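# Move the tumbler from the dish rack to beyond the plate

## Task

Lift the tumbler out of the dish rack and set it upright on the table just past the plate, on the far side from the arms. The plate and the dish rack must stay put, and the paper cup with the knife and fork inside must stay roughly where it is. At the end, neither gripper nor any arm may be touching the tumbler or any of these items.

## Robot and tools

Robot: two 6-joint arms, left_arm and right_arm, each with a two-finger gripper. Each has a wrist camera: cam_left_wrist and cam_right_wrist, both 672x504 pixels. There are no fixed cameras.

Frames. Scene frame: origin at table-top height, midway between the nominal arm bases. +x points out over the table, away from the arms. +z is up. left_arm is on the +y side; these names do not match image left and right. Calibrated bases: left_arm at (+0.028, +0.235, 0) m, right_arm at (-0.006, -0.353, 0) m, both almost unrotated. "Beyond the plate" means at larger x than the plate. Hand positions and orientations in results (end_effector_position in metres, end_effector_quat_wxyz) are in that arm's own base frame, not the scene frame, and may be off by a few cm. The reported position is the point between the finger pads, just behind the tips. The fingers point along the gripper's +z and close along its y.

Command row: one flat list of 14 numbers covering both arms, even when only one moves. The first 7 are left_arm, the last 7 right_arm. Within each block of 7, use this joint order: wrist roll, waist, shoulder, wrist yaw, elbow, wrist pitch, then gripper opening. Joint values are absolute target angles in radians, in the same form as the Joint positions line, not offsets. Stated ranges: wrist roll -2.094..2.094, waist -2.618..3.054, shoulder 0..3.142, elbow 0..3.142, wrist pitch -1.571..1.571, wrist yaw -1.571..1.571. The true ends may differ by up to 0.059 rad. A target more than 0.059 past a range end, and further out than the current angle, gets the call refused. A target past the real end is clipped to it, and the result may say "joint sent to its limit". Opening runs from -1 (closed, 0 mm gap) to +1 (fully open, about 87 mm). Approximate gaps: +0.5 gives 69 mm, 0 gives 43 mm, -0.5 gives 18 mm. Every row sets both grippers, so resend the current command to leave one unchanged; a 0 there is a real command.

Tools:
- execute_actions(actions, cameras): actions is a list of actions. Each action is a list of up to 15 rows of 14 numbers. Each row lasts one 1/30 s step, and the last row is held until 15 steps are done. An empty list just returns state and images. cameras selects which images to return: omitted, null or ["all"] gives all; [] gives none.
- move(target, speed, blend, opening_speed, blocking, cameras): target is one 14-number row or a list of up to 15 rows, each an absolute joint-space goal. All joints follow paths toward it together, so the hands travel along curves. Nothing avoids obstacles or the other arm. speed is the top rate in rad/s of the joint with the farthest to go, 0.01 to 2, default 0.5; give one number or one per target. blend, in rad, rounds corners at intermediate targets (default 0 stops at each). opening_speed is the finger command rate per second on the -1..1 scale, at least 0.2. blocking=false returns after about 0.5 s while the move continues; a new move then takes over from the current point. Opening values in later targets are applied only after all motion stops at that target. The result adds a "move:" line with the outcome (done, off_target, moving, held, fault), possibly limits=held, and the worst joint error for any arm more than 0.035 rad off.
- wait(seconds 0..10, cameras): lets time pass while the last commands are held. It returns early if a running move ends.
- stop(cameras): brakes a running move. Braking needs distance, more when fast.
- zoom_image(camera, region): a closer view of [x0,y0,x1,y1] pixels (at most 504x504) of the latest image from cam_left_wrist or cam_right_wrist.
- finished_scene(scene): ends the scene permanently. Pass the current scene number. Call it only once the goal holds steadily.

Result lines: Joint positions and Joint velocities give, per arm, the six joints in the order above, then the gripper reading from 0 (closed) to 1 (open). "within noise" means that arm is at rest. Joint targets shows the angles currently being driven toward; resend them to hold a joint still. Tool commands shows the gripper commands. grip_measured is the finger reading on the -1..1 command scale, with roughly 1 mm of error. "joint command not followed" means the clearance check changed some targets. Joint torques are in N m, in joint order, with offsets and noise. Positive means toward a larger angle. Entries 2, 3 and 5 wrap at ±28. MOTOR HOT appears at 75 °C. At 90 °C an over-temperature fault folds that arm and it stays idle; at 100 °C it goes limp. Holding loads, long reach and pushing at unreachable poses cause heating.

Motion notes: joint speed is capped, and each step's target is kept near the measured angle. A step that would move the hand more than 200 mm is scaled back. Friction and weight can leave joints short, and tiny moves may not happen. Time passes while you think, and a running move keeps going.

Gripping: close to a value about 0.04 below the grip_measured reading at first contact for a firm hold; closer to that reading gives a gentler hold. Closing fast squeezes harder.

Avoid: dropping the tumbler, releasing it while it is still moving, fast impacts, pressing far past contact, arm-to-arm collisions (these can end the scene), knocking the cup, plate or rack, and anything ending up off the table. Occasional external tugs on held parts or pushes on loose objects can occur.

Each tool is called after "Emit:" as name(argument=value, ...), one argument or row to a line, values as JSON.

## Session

Emit:
execute_actions(
  actions=[],
)

Scene clock: 0.00 s.
left_arm: end_effector_position=(+0.3393, -0.0951, +0.1315) grip_measured=+1.000 end_effector_quat_wxyz=(+0.202, +0.486, +0.826, -0.202) | right_arm: end_effector_position=(+0.3808, +0.2416, +0.2656) grip_measured=+1.000 end_effector_quat_wxyz=(+0.654, -0.400, +0.642, +0.004)
Joint names: [wrist roll, waist, shoulder, wrist yaw, elbow, wrist pitch]
Joint positions: left_arm=[0.906 -0.096 1.748 0.54 1.506 -1.106 1] | right_arm=[-0.54 0.644 1.342 0.08 0.967 0.23 1]
Joint velocities: within noise
Joint torques (N m): no reading
Heat: left arm: 29 °C; right arm: 31 °C.
Joint targets: left_arm=[0.906 -0.096 1.734 0.540 1.518 -1.103] | right_arm=[-0.539 0.644 1.333 0.080 0.981 0.238]
Tool commands: left_gripper/opening=+1.0 right_gripper/opening=+1.0
camera_calibration:
cam_left_wrist: T_world_to_cam=[[-0.891952, -0.432486, 0.131827, 0.244498], [-0.375978, 0.871435, 0.315025, 0.187467], [-0.251123, 0.231423, -0.939883, 0.374677], [0, 0, 0, 1]] pos_world=[0.382653, -0.144332, 0.260864]
cam_right_wrist: T_world_to_cam=[[0.527855, -0.676607, 0.513392, -0.175765], [-0.520384, -0.735362, -0.4341, 0.512259], [0.671244, -0.0380191, -0.74026, 0.0896839], [0, 0, 0, 1]] pos_world=[0.29915, 0.261182, 0.378997]

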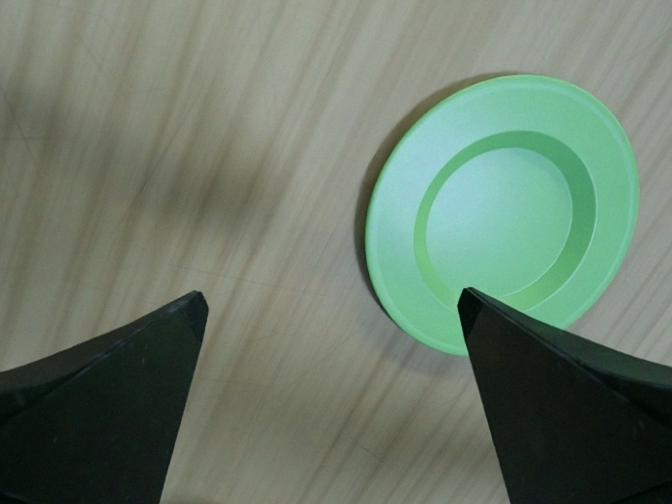

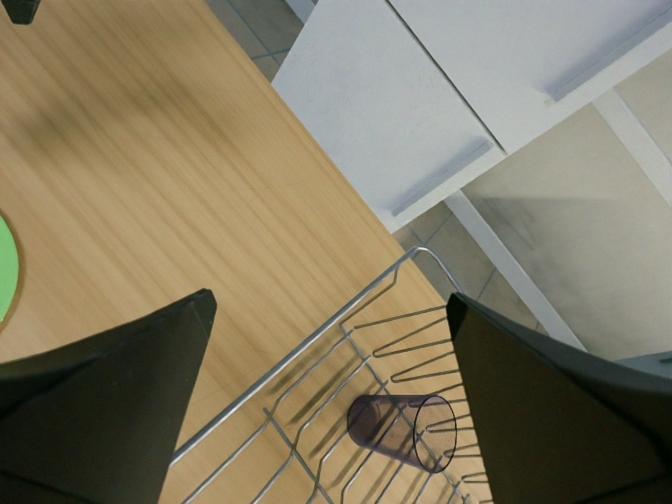

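Emit:
move(
  target=[0.0, 0.0, 0.15, 0.0, 0.25, 0.0, 1.0, 0.314, 0.138, 1.588, 0.0, 1.16, -0.25, 1.0],
  speed=0.9,
)

Emit:
zoom_image(
  camera="cam_right_wrist",
  region=[220, 40, 460, 220],
)

Scene clock: 46.30 s.
left_arm: end_effector_position=(+0.2491, -0.0033, +0.2158) grip_measured=+1.000 end_effector_quat_wxyz=(+0.733, +0.010, +0.680, -0.003) | right_arm: end_effector_position=(+0.4273, +0.0724, +0.1330) grip_measured=+1.000 end_effector_quat_wxyz=(+0.411, +0.072, +0.904, +0.088)
Joint names: [wrist roll, waist, shoulder, wrist yaw, elbow, wrist pitch]
Joint positions: left_arm=[0.01 -0.006 0.158 0.012 0.257 -0.024 1] | right_arm=[0.299 0.143 1.578 0.008 1.127 -0.252 1]
Joint velocities: within noise
Joint torques (N m): left_arm=[-0.24 0.54 0.73 -0.05 7.19 2.31] | right_arm=[0.18 -0.54 -6.94 -0.07 10.7 1.44]
Heat: left arm: 31 °C; right arm: 35 °C.
Joint targets: left_arm=[0.000 0.000 0.150 0.000 0.250 0.000] | right_arm=[0.314 0.138 1.588 0.000 1.160 -0.250]
move: done
camera_calibration:
cam_left_wrist: T_world_to_cam=[[-0.0210057, -0.999414, -0.0270315, 0.00808101], [-0.728402, 0.0338185, -0.684315, 0.347679], [0.684828, 0.00531528, -0.728685, 0.130469], [0, 0, 0, 1]] pos_world=[0.164071, -0.0043752, 0.333211]
cam_right_wrist: T_world_to_cam=[[-0.0537148, -0.971812, -0.229557, 0.121999], [-0.998543, 0.0511093, 0.0172853, 0.441797], [-0.00506553, 0.230152, -0.973142, 0.25442], [0, 0, 0, 1]] pos_world=[0.448995, 0.037425, 0.267956]

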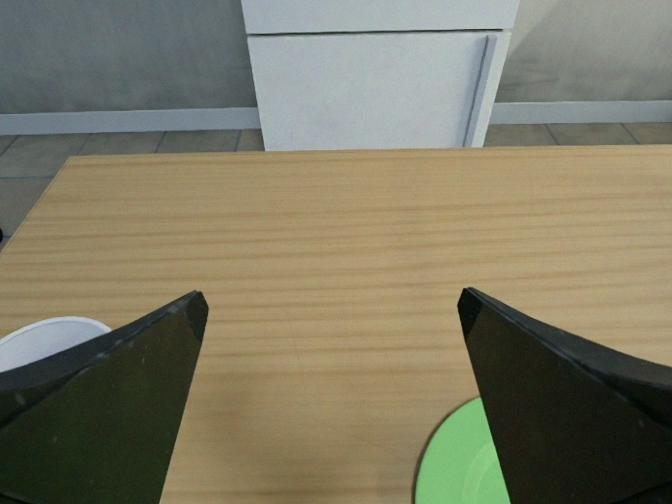

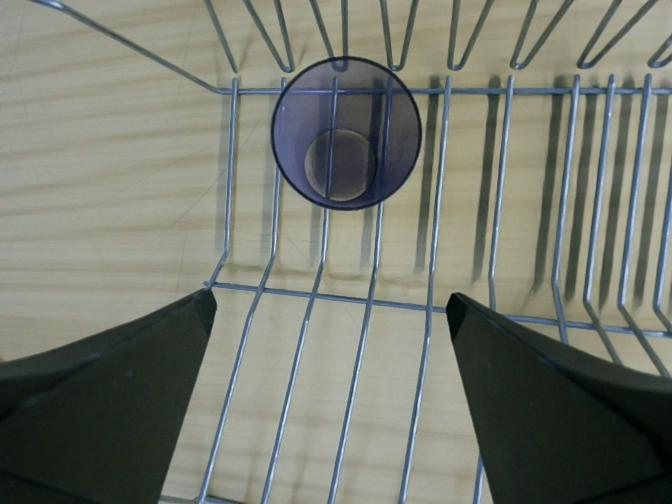

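Scaled by 2.100 from the camera's 672x504 image, which has a finer 960x720 frame.

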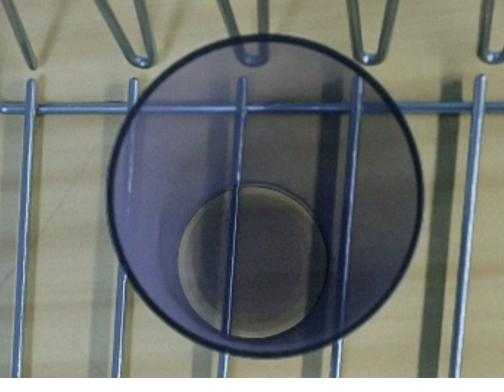

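Emit:
move(
  target=[0.0, 0.0, 0.15, 0.0, 0.25, 0.0, 1.0, 0.355, 0.123, 1.915, 0.0, 1.317, -0.06, 1.0],
  speed=0.5,
  cameras=["cam_right_wrist"],
)

Scene clock: 75.00 s.
left_arm: end_effector_position=(+0.2491, -0.0032, +0.2160) grip_measured=+1.000 end_effector_quat_wxyz=(+0.733, +0.010, +0.680, -0.003) | right_arm: end_effector_position=(+0.5001, +0.0789, +0.0773) grip_measured=+1.000 end_effector_quat_wxyz=(+0.409, +0.096, +0.902, +0.095)
Joint names: [wrist roll, waist, shoulder, wrist yaw, elbow, wrist pitch]
Joint positions: left_arm=[0.009 -0.006 0.158 0.012 0.257 -0.023 1] | right_arm=[0.341 0.131 1.907 0.007 1.286 -0.083 1]
Joint velocities: within noise
Joint torques (N m): left_arm=[-0.29 0.59 0.87 -0.02 6.98 2.35] | right_arm=[0.15 -0.91 -10 -0.06 10.21 1.64]
Heat: left arm: 34 °C; right arm: 40 °C.
Joint targets: left_arm=[0.000 0.000 0.150 0.000 0.250 0.000] | right_arm=[0.355 0.123 1.915 0.000 1.317 -0.060]
move: done
camera_calibration:
cam_right_wrist: T_world_to_cam=[[-0.091316, -0.961264, -0.260064, 0.139752], [-0.995821, 0.0878031, 0.0251185, 0.510267], [-0.00131106, 0.261271, -0.965265, 0.194118], [0, 0, 0, 1]] pos_world=[0.521151, 0.0388179, 0.210903]
Images, in order (width x height): cam_right_wrist 672x504.

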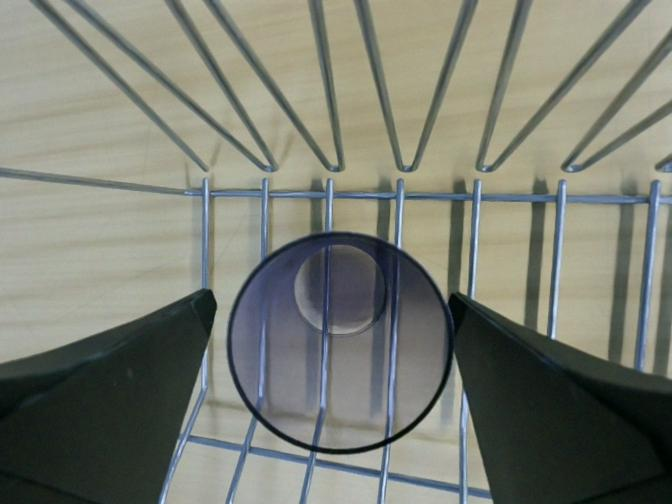

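Emit:
zoom_image(
  camera="cam_right_wrist",
  region=[200, 220, 480, 460],
)

Scaled by 1.800 from the camera's 672x504 image, which has a finer 960x720 frame.

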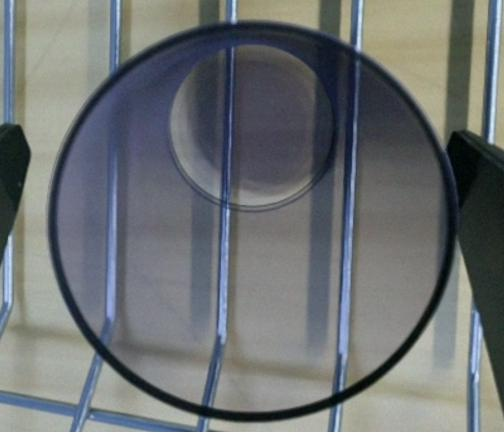

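Emit:
move(
  target=[
    [0.0, 0.0, 0.15, 0.0, 0.25, 0.0, 1.0, 0.355, 0.113, 1.915, 0.0, 1.317, -0.06, 0.2],
    [0.0, 0.0, 0.15, 0.0, 0.25, 0.0, 1.0, 0.355, 0.113, 1.81, 0.0, 1.5, -0.38, 0.2],
    [0.0, 0.0, 0.15, 0.0, 0.25, 0.0, 1.0, 0.355, 0.113, 1.83, 0.0, 1.87, -0.71, 0.2],
    [0.0, 0.0, 0.15, 0.0, 0.25, 0.0, 1.0, 0.0, 0.806, 1.855, 0.0, 1.94, -0.79, 0.2],
    [0.0, 0.0, 0.15, 0.0, 0.25, 0.0, 1.0, 0.0, 0.806, 2.423, 0.0, 2.36, -0.64, 0.2],
  ],
  speed=[0.3, 0.5, 0.6, 0.8, 0.6],
  blend=[0, 0.08, 0.1, 0.15, 0],
  opening_speed=1.0,
)

Emit:
zoom_image(
  camera="cam_right_wrist",
  region=[200, 220, 480, 460],
)

Scene clock: 135.80 s.
left_arm: end_effector_position=(+0.2491, -0.0032, +0.2160) grip_measured=+1.000 end_effector_quat_wxyz=(+0.733, +0.010, +0.680, -0.003) | right_arm: end_effector_position=(+0.4300, +0.4474, +0.1233) grip_measured=+0.309 end_effector_quat_wxyz=(+0.363, -0.353, +0.848, +0.157)
Joint names: [wrist roll, waist, shoulder, wrist yaw, elbow, wrist pitch]
Joint positions: left_arm=[0.009 -0.006 0.158 0.012 0.257 -0.023 1] | right_arm=[0.014 0.805 2.42 0.002 2.327 -0.664 0.654]
Joint velocities: within noise
Joint torques (N m): left_arm=[-0.23 0.64 0.85 0.03 7.1 2.32] | right_arm=[-0.16 0.01 -14.74 -0.01 10.66 1.6]
Heat: left arm: 40 °C; right arm: 42 °C.
Joint targets: left_arm=[0.000 0.000 0.150 0.000 0.250 0.000] | right_arm=[0.000 0.806 2.423 0.000 2.360 -0.640]
move: done
camera_calibration:
cam_left_wrist: T_world_to_cam=[[-0.020282, -0.99945, -0.0262253, 0.00783398], [-0.727913, 0.0327429, -0.684888, 0.347819], [0.68537, 0.00519884, -0.728177, 0.13035], [0, 0, 0, 1]] pos_world=[0.164003, -0.00423659, 0.33334]
cam_right_wrist: T_world_to_cam=[[0.715806, -0.698033, -0.0192767, 0.00500734], [-0.696521, -0.71568, 0.0515746, 0.634444], [-0.0497967, -0.0234908, -0.998483, 0.294432], [0, 0, 0, 1]] pos_world=[0.452981, 0.464471, 0.261361]

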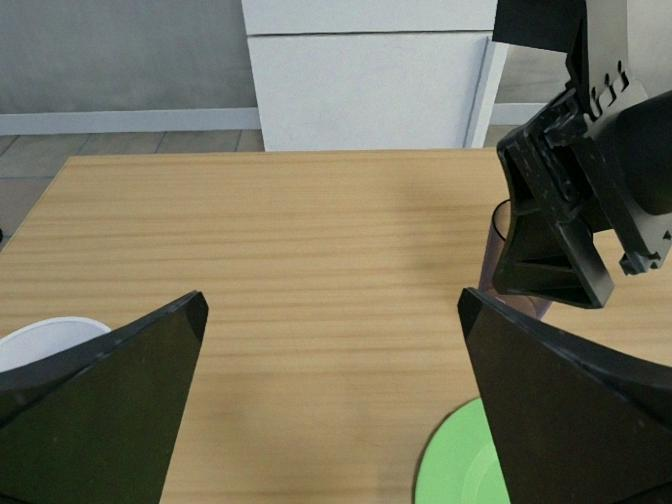

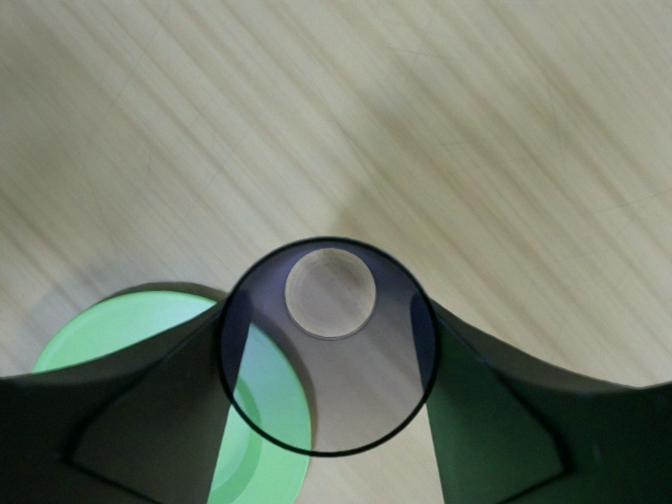

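Scaled by 1.800 from the camera's 672x504 image, which has a finer 960x720 frame.

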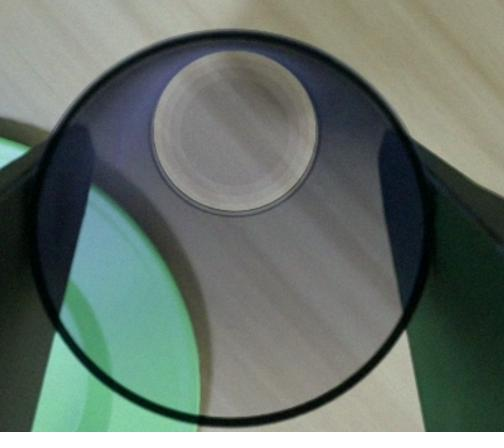

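Emit:
execute_actions(
  actions=[],
)

Scene clock: 190.80 s.
left_arm: end_effector_position=(+0.2491, -0.0032, +0.2160) grip_measured=+1.000 end_effector_quat_wxyz=(+0.733, +0.010, +0.680, -0.003) | right_arm: end_effector_position=(+0.4300, +0.4474, +0.1233) grip_measured=+0.309 end_effector_quat_wxyz=(+0.364, -0.353, +0.848, +0.157)
Joint names: [wrist roll, waist, shoulder, wrist yaw, elbow, wrist pitch]
Joint positions: left_arm=[0.009 -0.006 0.158 0.012 0.257 -0.023 1] | right_arm=[0.014 0.805 2.42 0.002 2.327 -0.664 0.654]
Joint velocities: within noise
Joint torques (N m): left_arm=[-0.24 0.46 0.85 -0.02 7.05 2.33] | right_arm=[-0.16 -0.01 -14.75 -0.02 10.65 1.6]
Heat: left arm: 43 °C; right arm: 56 °C.
Joint targets: left_arm=[0.000 0.000 0.150 0.000 0.250 0.000] | right_arm=[0.000 0.806 2.423 0.000 2.360 -0.640]
Tool commands: left_gripper/opening=+1.0 right_gripper/opening=+0.2
camera_calibration:
cam_left_wrist: T_world_to_cam=[[-0.020282, -0.99945, -0.0262253, 0.00783398], [-0.727913, 0.0327429, -0.684888, 0.347819], [0.68537, 0.00519884, -0.728177, 0.13035], [0, 0, 0, 1]] pos_world=[0.164003, -0.00423659, 0.33334]
cam_right_wrist: T_world_to_cam=[[0.715811, -0.698028, -0.0192793, 0.00500474], [-0.696535, -0.715694, 0.0511936, 0.634577], [-0.0495327, -0.0232163, -0.998503, 0.29426], [0, 0, 0, 1]] pos_world=[0.452998, 0.464488, 0.26143]

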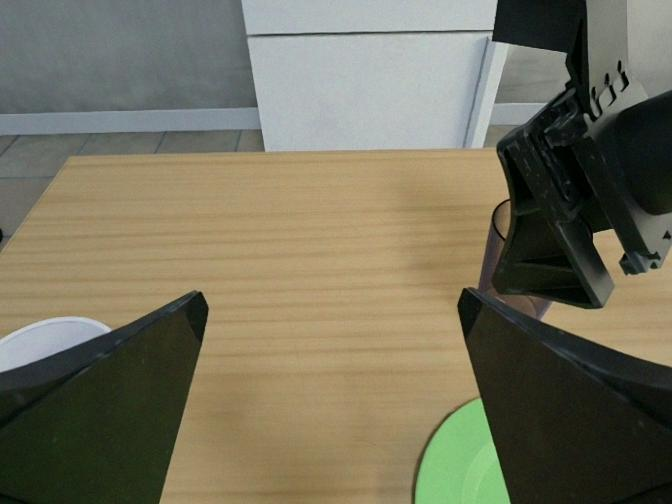

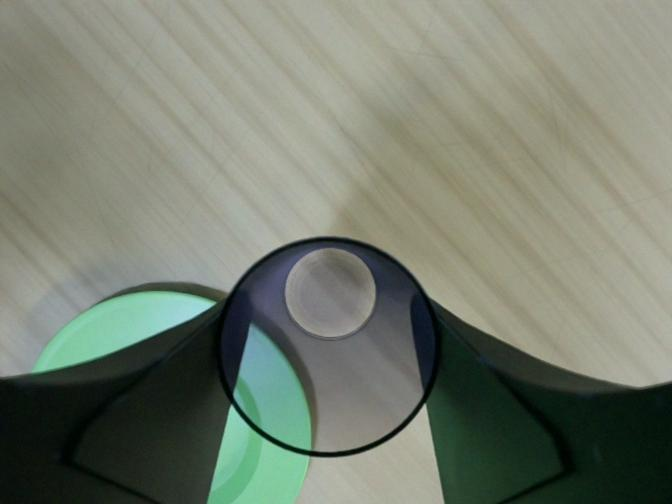

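Emit:
move(
  target=[0.0, 0.0, 0.15, 0.0, 0.25, 0.0, 1.0, -0.042, 0.787, 2.492, 0, 2.31, -0.59, 0.2],
  speed=0.25,
  cameras=["cam_right_wrist"],
)

Scene clock: 196.87 s.
left_arm: end_effector_position=(+0.2491, -0.0032, +0.2160) grip_measured=+1.000 end_effector_quat_wxyz=(+0.733, +0.010, +0.680, -0.003) | right_arm: end_effector_position=(+0.4404, +0.4460, +0.0842) grip_measured=+0.309 end_effector_quat_wxyz=(+0.353, -0.369, +0.848, +0.141)
Joint names: [wrist roll, waist, shoulder, wrist yaw, elbow, wrist pitch]
Joint positions: left_arm=[0.009 -0.006 0.158 0.012 0.257 -0.023 1] | right_arm=[-0.028 0.794 2.485 0.002 2.309 -0.614 0.654]
Joint velocities: within noise
Joint torques (N m): left_arm=[-0.25 0.53 0.83 -0.01 7.04 2.37] | right_arm=[-0.14 -0.76 -14.69 -0.02 7.8 1.58]
Heat: left arm: 43 °C; right arm: 56 °C.
Joint targets: left_arm=[0.000 0.000 0.150 0.000 0.250 0.000] | right_arm=[-0.042 0.787 2.492 0.000 2.310 -0.590]
move: done
camera_calibration:
cam_right_wrist: T_world_to_cam=[[0.728508, -0.684961, 0.0102099, -0.0180333], [-0.683131, -0.725289, 0.0853679, 0.638239], [-0.0510686, -0.0691659, -0.996297, 0.276652], [0, 0, 0, 1]] pos_world=[0.463266, 0.469691, 0.221327]
Images, in order (width x height): cam_right_wrist 672x504.

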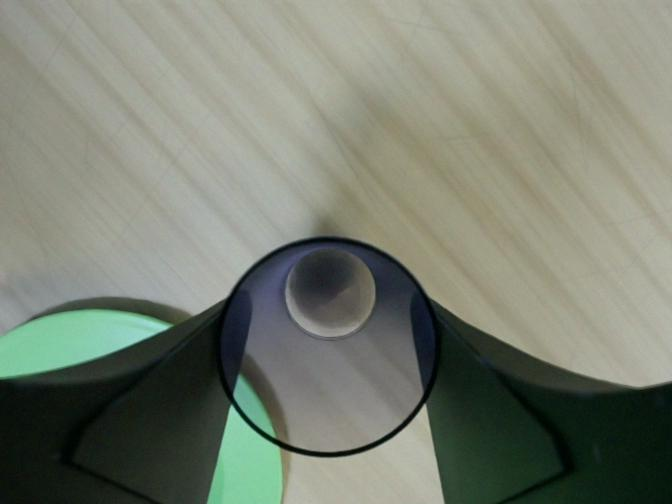

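Emit:
zoom_image(
  camera="cam_right_wrist",
  region=[0, 250, 336, 504],
)

Scaled by 1.500 from the camera's 672x504 image, which has a finer 960x720 frame.

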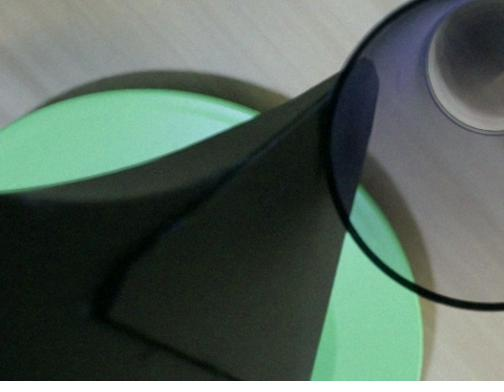

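Emit:
move(
  target=[
    [0.0, 0.0, 0.15, 0.0, 0.25, 0.0, 1.0, -0.042, 0.800, 2.425, 0, 2.31, -0.59, 0.2],
    [0.0, 0.0, 0.15, 0.0, 0.25, 0.0, 1.0, -0.042, 0.811, 2.425, 0, 2.262, -0.585, 0.2],
  ],
  speed=0.25,
  blend=0.03,
  cameras=["cam_right_wrist"],
)

Scene clock: 265.63 s.
left_arm: end_effector_position=(+0.2491, -0.0032, +0.2160) grip_measured=+1.000 end_effector_quat_wxyz=(+0.733, +0.010, +0.680, -0.003) | right_arm: end_effector_position=(+0.4354, +0.4472, +0.0774) grip_measured=+0.309 end_effector_quat_wxyz=(+0.349, -0.373, +0.848, +0.141)
Joint names: [wrist roll, waist, shoulder, wrist yaw, elbow, wrist pitch]
Joint positions: left_arm=[0.009 -0.006 0.158 0.012 0.257 -0.023 1] | right_arm=[-0.029 0.801 2.477 0.002 2.272 -0.593 0.654]
Joint velocities: within noise
Joint torques (N m): left_arm=[-0.28 0.64 0.85 -0.03 7.01 2.34] | right_arm=[-0.14 0.7 -20.71 -0.01 6.74 1.42]
Heat: left arm: 46 °C; right arm: 53 °C.
Joint targets: left_arm=[0.000 0.000 0.150 0.000 0.250 0.000] | right_arm=[-0.042 0.811 2.425 0.000 2.262 -0.585]
move: off_target (right_arm); blend cut to 0.024 rad at target 1; right_arm: the shoulder is farthest, 0.052 rad from its target
camera_calibration:
cam_right_wrist: T_world_to_cam=[[0.734244, -0.678794, 0.0110969, -0.0187714], [-0.676631, -0.730378, 0.093371, 0.63515], [-0.0552748, -0.0760656, -0.99557, 0.274576], [0, 0, 0, 1]] pos_world=[0.458722, 0.472044, 0.214263]
Images, in order (width x height): cam_right_wrist 672x504.

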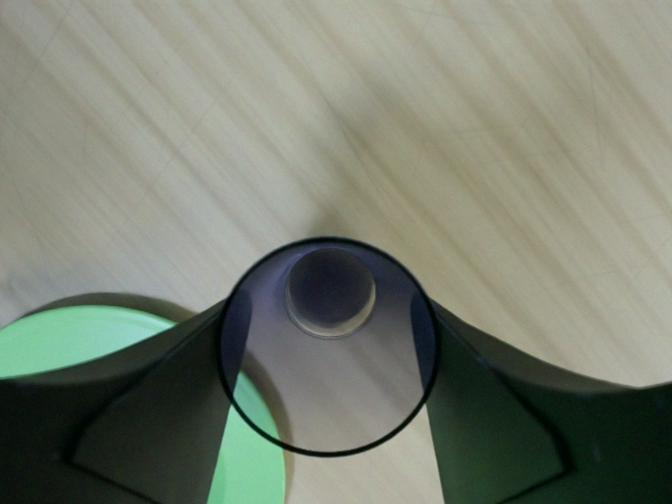

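Emit:
move(
  target=[0.0, 0.0, 0.15, 0.0, 0.25, 0.0, 1.0, -0.042, 0.811, 2.468, 0, 2.255, -0.558, 0.2],
  speed=0.15,
  cameras=["cam_right_wrist"],
)

Scene clock: 282.00 s.
left_arm: end_effector_position=(+0.2491, -0.0032, +0.2160) grip_measured=+1.000 end_effector_quat_wxyz=(+0.733, +0.010, +0.680, -0.003) | right_arm: end_effector_position=(+0.4374, +0.4494, +0.0773) grip_measured=+0.309 end_effector_quat_wxyz=(+0.355, -0.372, +0.845, +0.143)
Joint names: [wrist roll, waist, shoulder, wrist yaw, elbow, wrist pitch]
Joint positions: left_arm=[0.009 -0.006 0.158 0.012 0.257 -0.023 1] | right_arm=[-0.029 0.801 2.477 0.002 2.263 -0.571 0.654]
Joint velocities: within noise
Joint torques (N m): left_arm=[-0.27 0.53 0.81 0.03 7.01 2.32] | right_arm=[-0.17 0.72 -16.29 -0.01 6.83 1.47]
Heat: left arm: 46 °C; right arm: 68 °C.
Joint targets: left_arm=[0.000 0.000 0.150 0.000 0.250 0.000] | right_arm=[-0.042 0.811 2.468 0.000 2.255 -0.558]
move: done
camera_calibration:
cam_right_wrist: T_world_to_cam=[[0.734134, -0.678909, 0.0114241, -0.0187657], [-0.677479, -0.731253, 0.0793127, 0.639977], [-0.0454922, -0.0659657, -0.996784, 0.266071], [0, 0, 0, 1]] pos_world=[0.459452, 0.472797, 0.214671]
Images, in order (width x height): cam_right_wrist 672x504.

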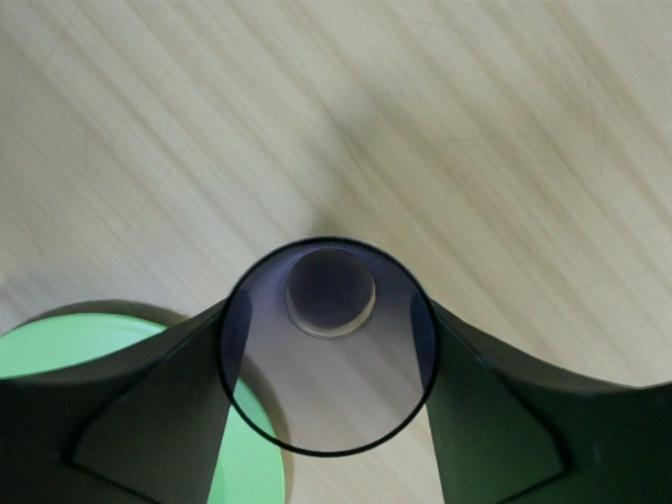

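Emit:
move(
  target=[0.0, 0.0, 0.15, 0.0, 0.25, 0.0, 1.0, -0.042, 0.811, 2.477, 0, 2.243, -0.556, 0.2],
  speed=0.15,
  cameras=["cam_right_wrist"],
)

Scene clock: 287.23 s.
left_arm: end_effector_position=(+0.2491, -0.0032, +0.2160) grip_measured=+1.000 end_effector_quat_wxyz=(+0.733, +0.010, +0.680, -0.003) | right_arm: end_effector_position=(+0.4387, +0.4507, +0.0769) grip_measured=+0.309 end_effector_quat_wxyz=(+0.359, -0.372, +0.844, +0.145)
Joint names: [wrist roll, waist, shoulder, wrist yaw, elbow, wrist pitch]
Joint positions: left_arm=[0.009 -0.006 0.158 0.012 0.257 -0.023 1] | right_arm=[-0.029 0.801 2.477 0.002 2.257 -0.556 0.654]
Joint velocities: within noise
Joint torques (N m): left_arm=[-0.24 0.54 0.79 0 7.01 2.36] | right_arm=[-0.16 0.73 -15.36 -0.02 6.32 1.36]
Heat: left arm: 47 °C; right arm: 68 °C.
Joint targets: left_arm=[0.000 0.000 0.150 0.000 0.250 0.000] | right_arm=[-0.042 0.811 2.477 0.000 2.243 -0.556]
move: done
camera_calibration:
cam_right_wrist: T_world_to_cam=[[0.734067, -0.678978, 0.0116176, -0.018756], [-0.677918, -0.731706, 0.0709461, 0.642802], [-0.0396701, -0.0599549, -0.997412, 0.260604], [0, 0, 0, 1]] pos_world=[0.459873, 0.473232, 0.214543]
Images, in order (width x height): cam_right_wrist 672x504.

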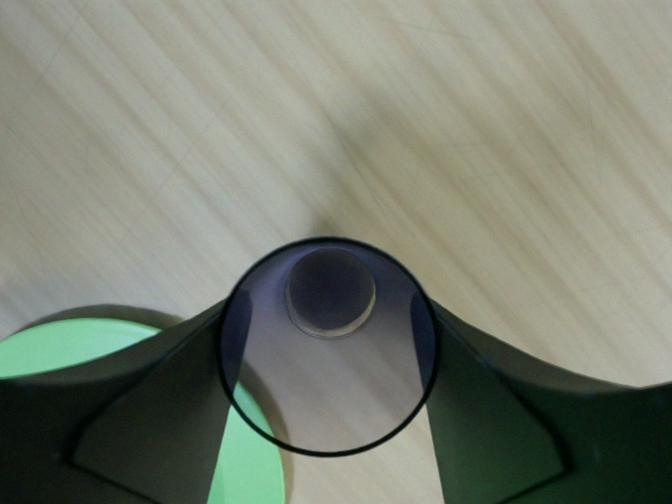

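Emit:
move(
  target=[0.0, 0.0, 0.15, 0.0, 0.25, 0.0, 1.0, -0.042, 0.805, 2.477, 0, 2.243, -0.568, 0.2],
  speed=0.15,
  cameras=["cam_right_wrist"],
)

Scene clock: 295.13 s.
left_arm: end_effector_position=(+0.2491, -0.0032, +0.2160) grip_measured=+1.000 end_effector_quat_wxyz=(+0.733, +0.010, +0.680, -0.003) | right_arm: end_effector_position=(+0.4387, +0.4507, +0.0769) grip_measured=+0.309 end_effector_quat_wxyz=(+0.359, -0.372, +0.844, +0.145)
Joint names: [wrist roll, waist, shoulder, wrist yaw, elbow, wrist pitch]
Joint positions: left_arm=[0.009 -0.006 0.158 0.012 0.257 -0.023 1] | right_arm=[-0.029 0.801 2.477 0.002 2.256 -0.555 0.654]
Joint velocities: within noise
Joint torques (N m): left_arm=[-0.27 0.54 0.87 0 7.15 2.34] | right_arm=[-0.16 0.18 -15.41 -0.02 6.39 1.24]
Heat: left arm: 47 °C; right arm: 68 °C.
Joint targets: left_arm=[0.000 0.000 0.150 0.000 0.250 0.000] | right_arm=[-0.042 0.805 2.477 0.000 2.243 -0.568]
move: done
camera_calibration:
cam_right_wrist: T_world_to_cam=[[0.734064, -0.678981, 0.0116264, -0.0187552], [-0.677937, -0.731726, 0.0705656, 0.642931], [-0.0394054, -0.0596816, -0.997439, 0.260333], [0, 0, 0, 1]] pos_world=[0.459892, 0.473252, 0.214516]
Images, in order (width x height): cam_right_wrist 672x504.

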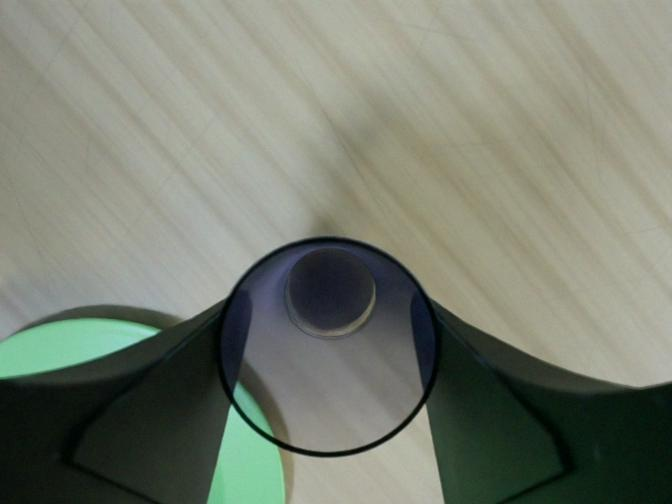

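Emit:
move(
  target=[
    [0.0, 0.0, 0.15, 0.0, 0.25, 0.0, 1.0, -0.042, 0.803, 2.475, 0, 2.253, -0.560, 1.0],
    [0.0, 0.0, 0.15, 0.0, 0.25, 0.0, 1.0, -0.042, 0.803, 2.435, 0, 2.253, -0.560, 1.0],
    [0.0, 0.0, 0.15, 0.0, 0.25, 0.0, 1.0, -0.042, 0.803, 2.03, 0, 1.88, -0.603, 1.0],
  ],
  speed=[0.3, 0.3, 0.5],
  blend=[0, 0.02, 0],
  opening_speed=0.7,
)

Scene clock: 325.23 s.
left_arm: end_effector_position=(+0.2491, -0.0032, +0.2160) grip_measured=+1.000 end_effector_quat_wxyz=(+0.733, +0.010, +0.680, -0.003) | right_arm: end_effector_position=(+0.3799, +0.3900, +0.1518) grip_measured=+1.000 end_effector_quat_wxyz=(+0.352, -0.373, +0.847, +0.142)
Joint names: [wrist roll, waist, shoulder, wrist yaw, elbow, wrist pitch]
Joint positions: left_arm=[0.009 -0.006 0.158 0.012 0.257 -0.023 1] | right_arm=[-0.029 0.801 2.072 0.002 1.885 -0.604 1]
Joint velocities: within noise
Joint torques (N m): left_arm=[-0.23 0.5 0.7 0.03 7.08 2.32] | right_arm=[-0.17 0.03 -16.79 -0.02 7.19 1.36]
Heat: left arm: 48 °C; right arm: 68 °C.
Joint targets: left_arm=[0.000 0.000 0.150 0.000 0.250 0.000] | right_arm=[-0.042 0.803 2.030 0.000 1.880 -0.603]
move: off_target (right_arm); right_arm: the shoulder is farthest, 0.042 rad from its target
camera_calibration:
cam_left_wrist: T_world_to_cam=[[-0.020282, -0.99945, -0.0262253, 0.00783398], [-0.727913, 0.0327429, -0.684888, 0.347819], [0.68537, 0.00519884, -0.728177, 0.13035], [0, 0, 0, 1]] pos_world=[0.164003, -0.00423659, 0.33334]
cam_right_wrist: T_world_to_cam=[[0.734188, -0.678853, 0.0112652, -0.017724], [-0.677084, -0.730845, 0.086154, 0.550319], [-0.0502528, -0.0708807, -0.996218, 0.337378], [0, 0, 0, 1]] pos_world=[0.402579, 0.414079, 0.288889]

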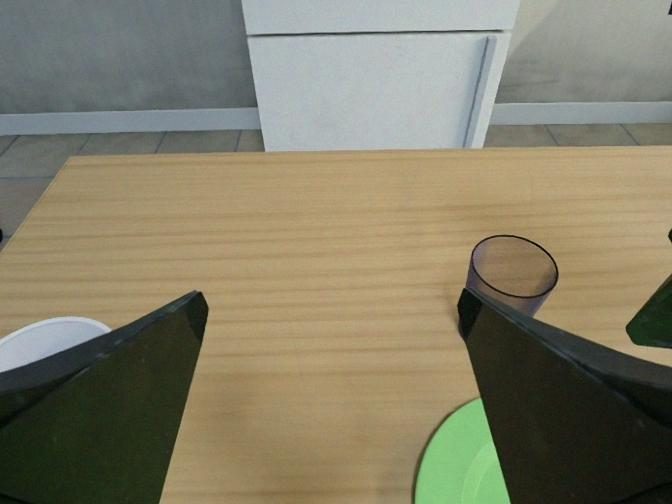

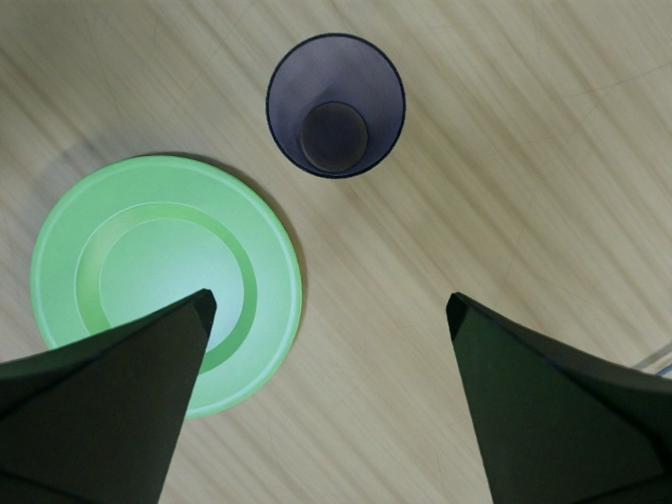

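Emit:
finished_scene(
  scene=2,
)

The scene is finished: the task was done.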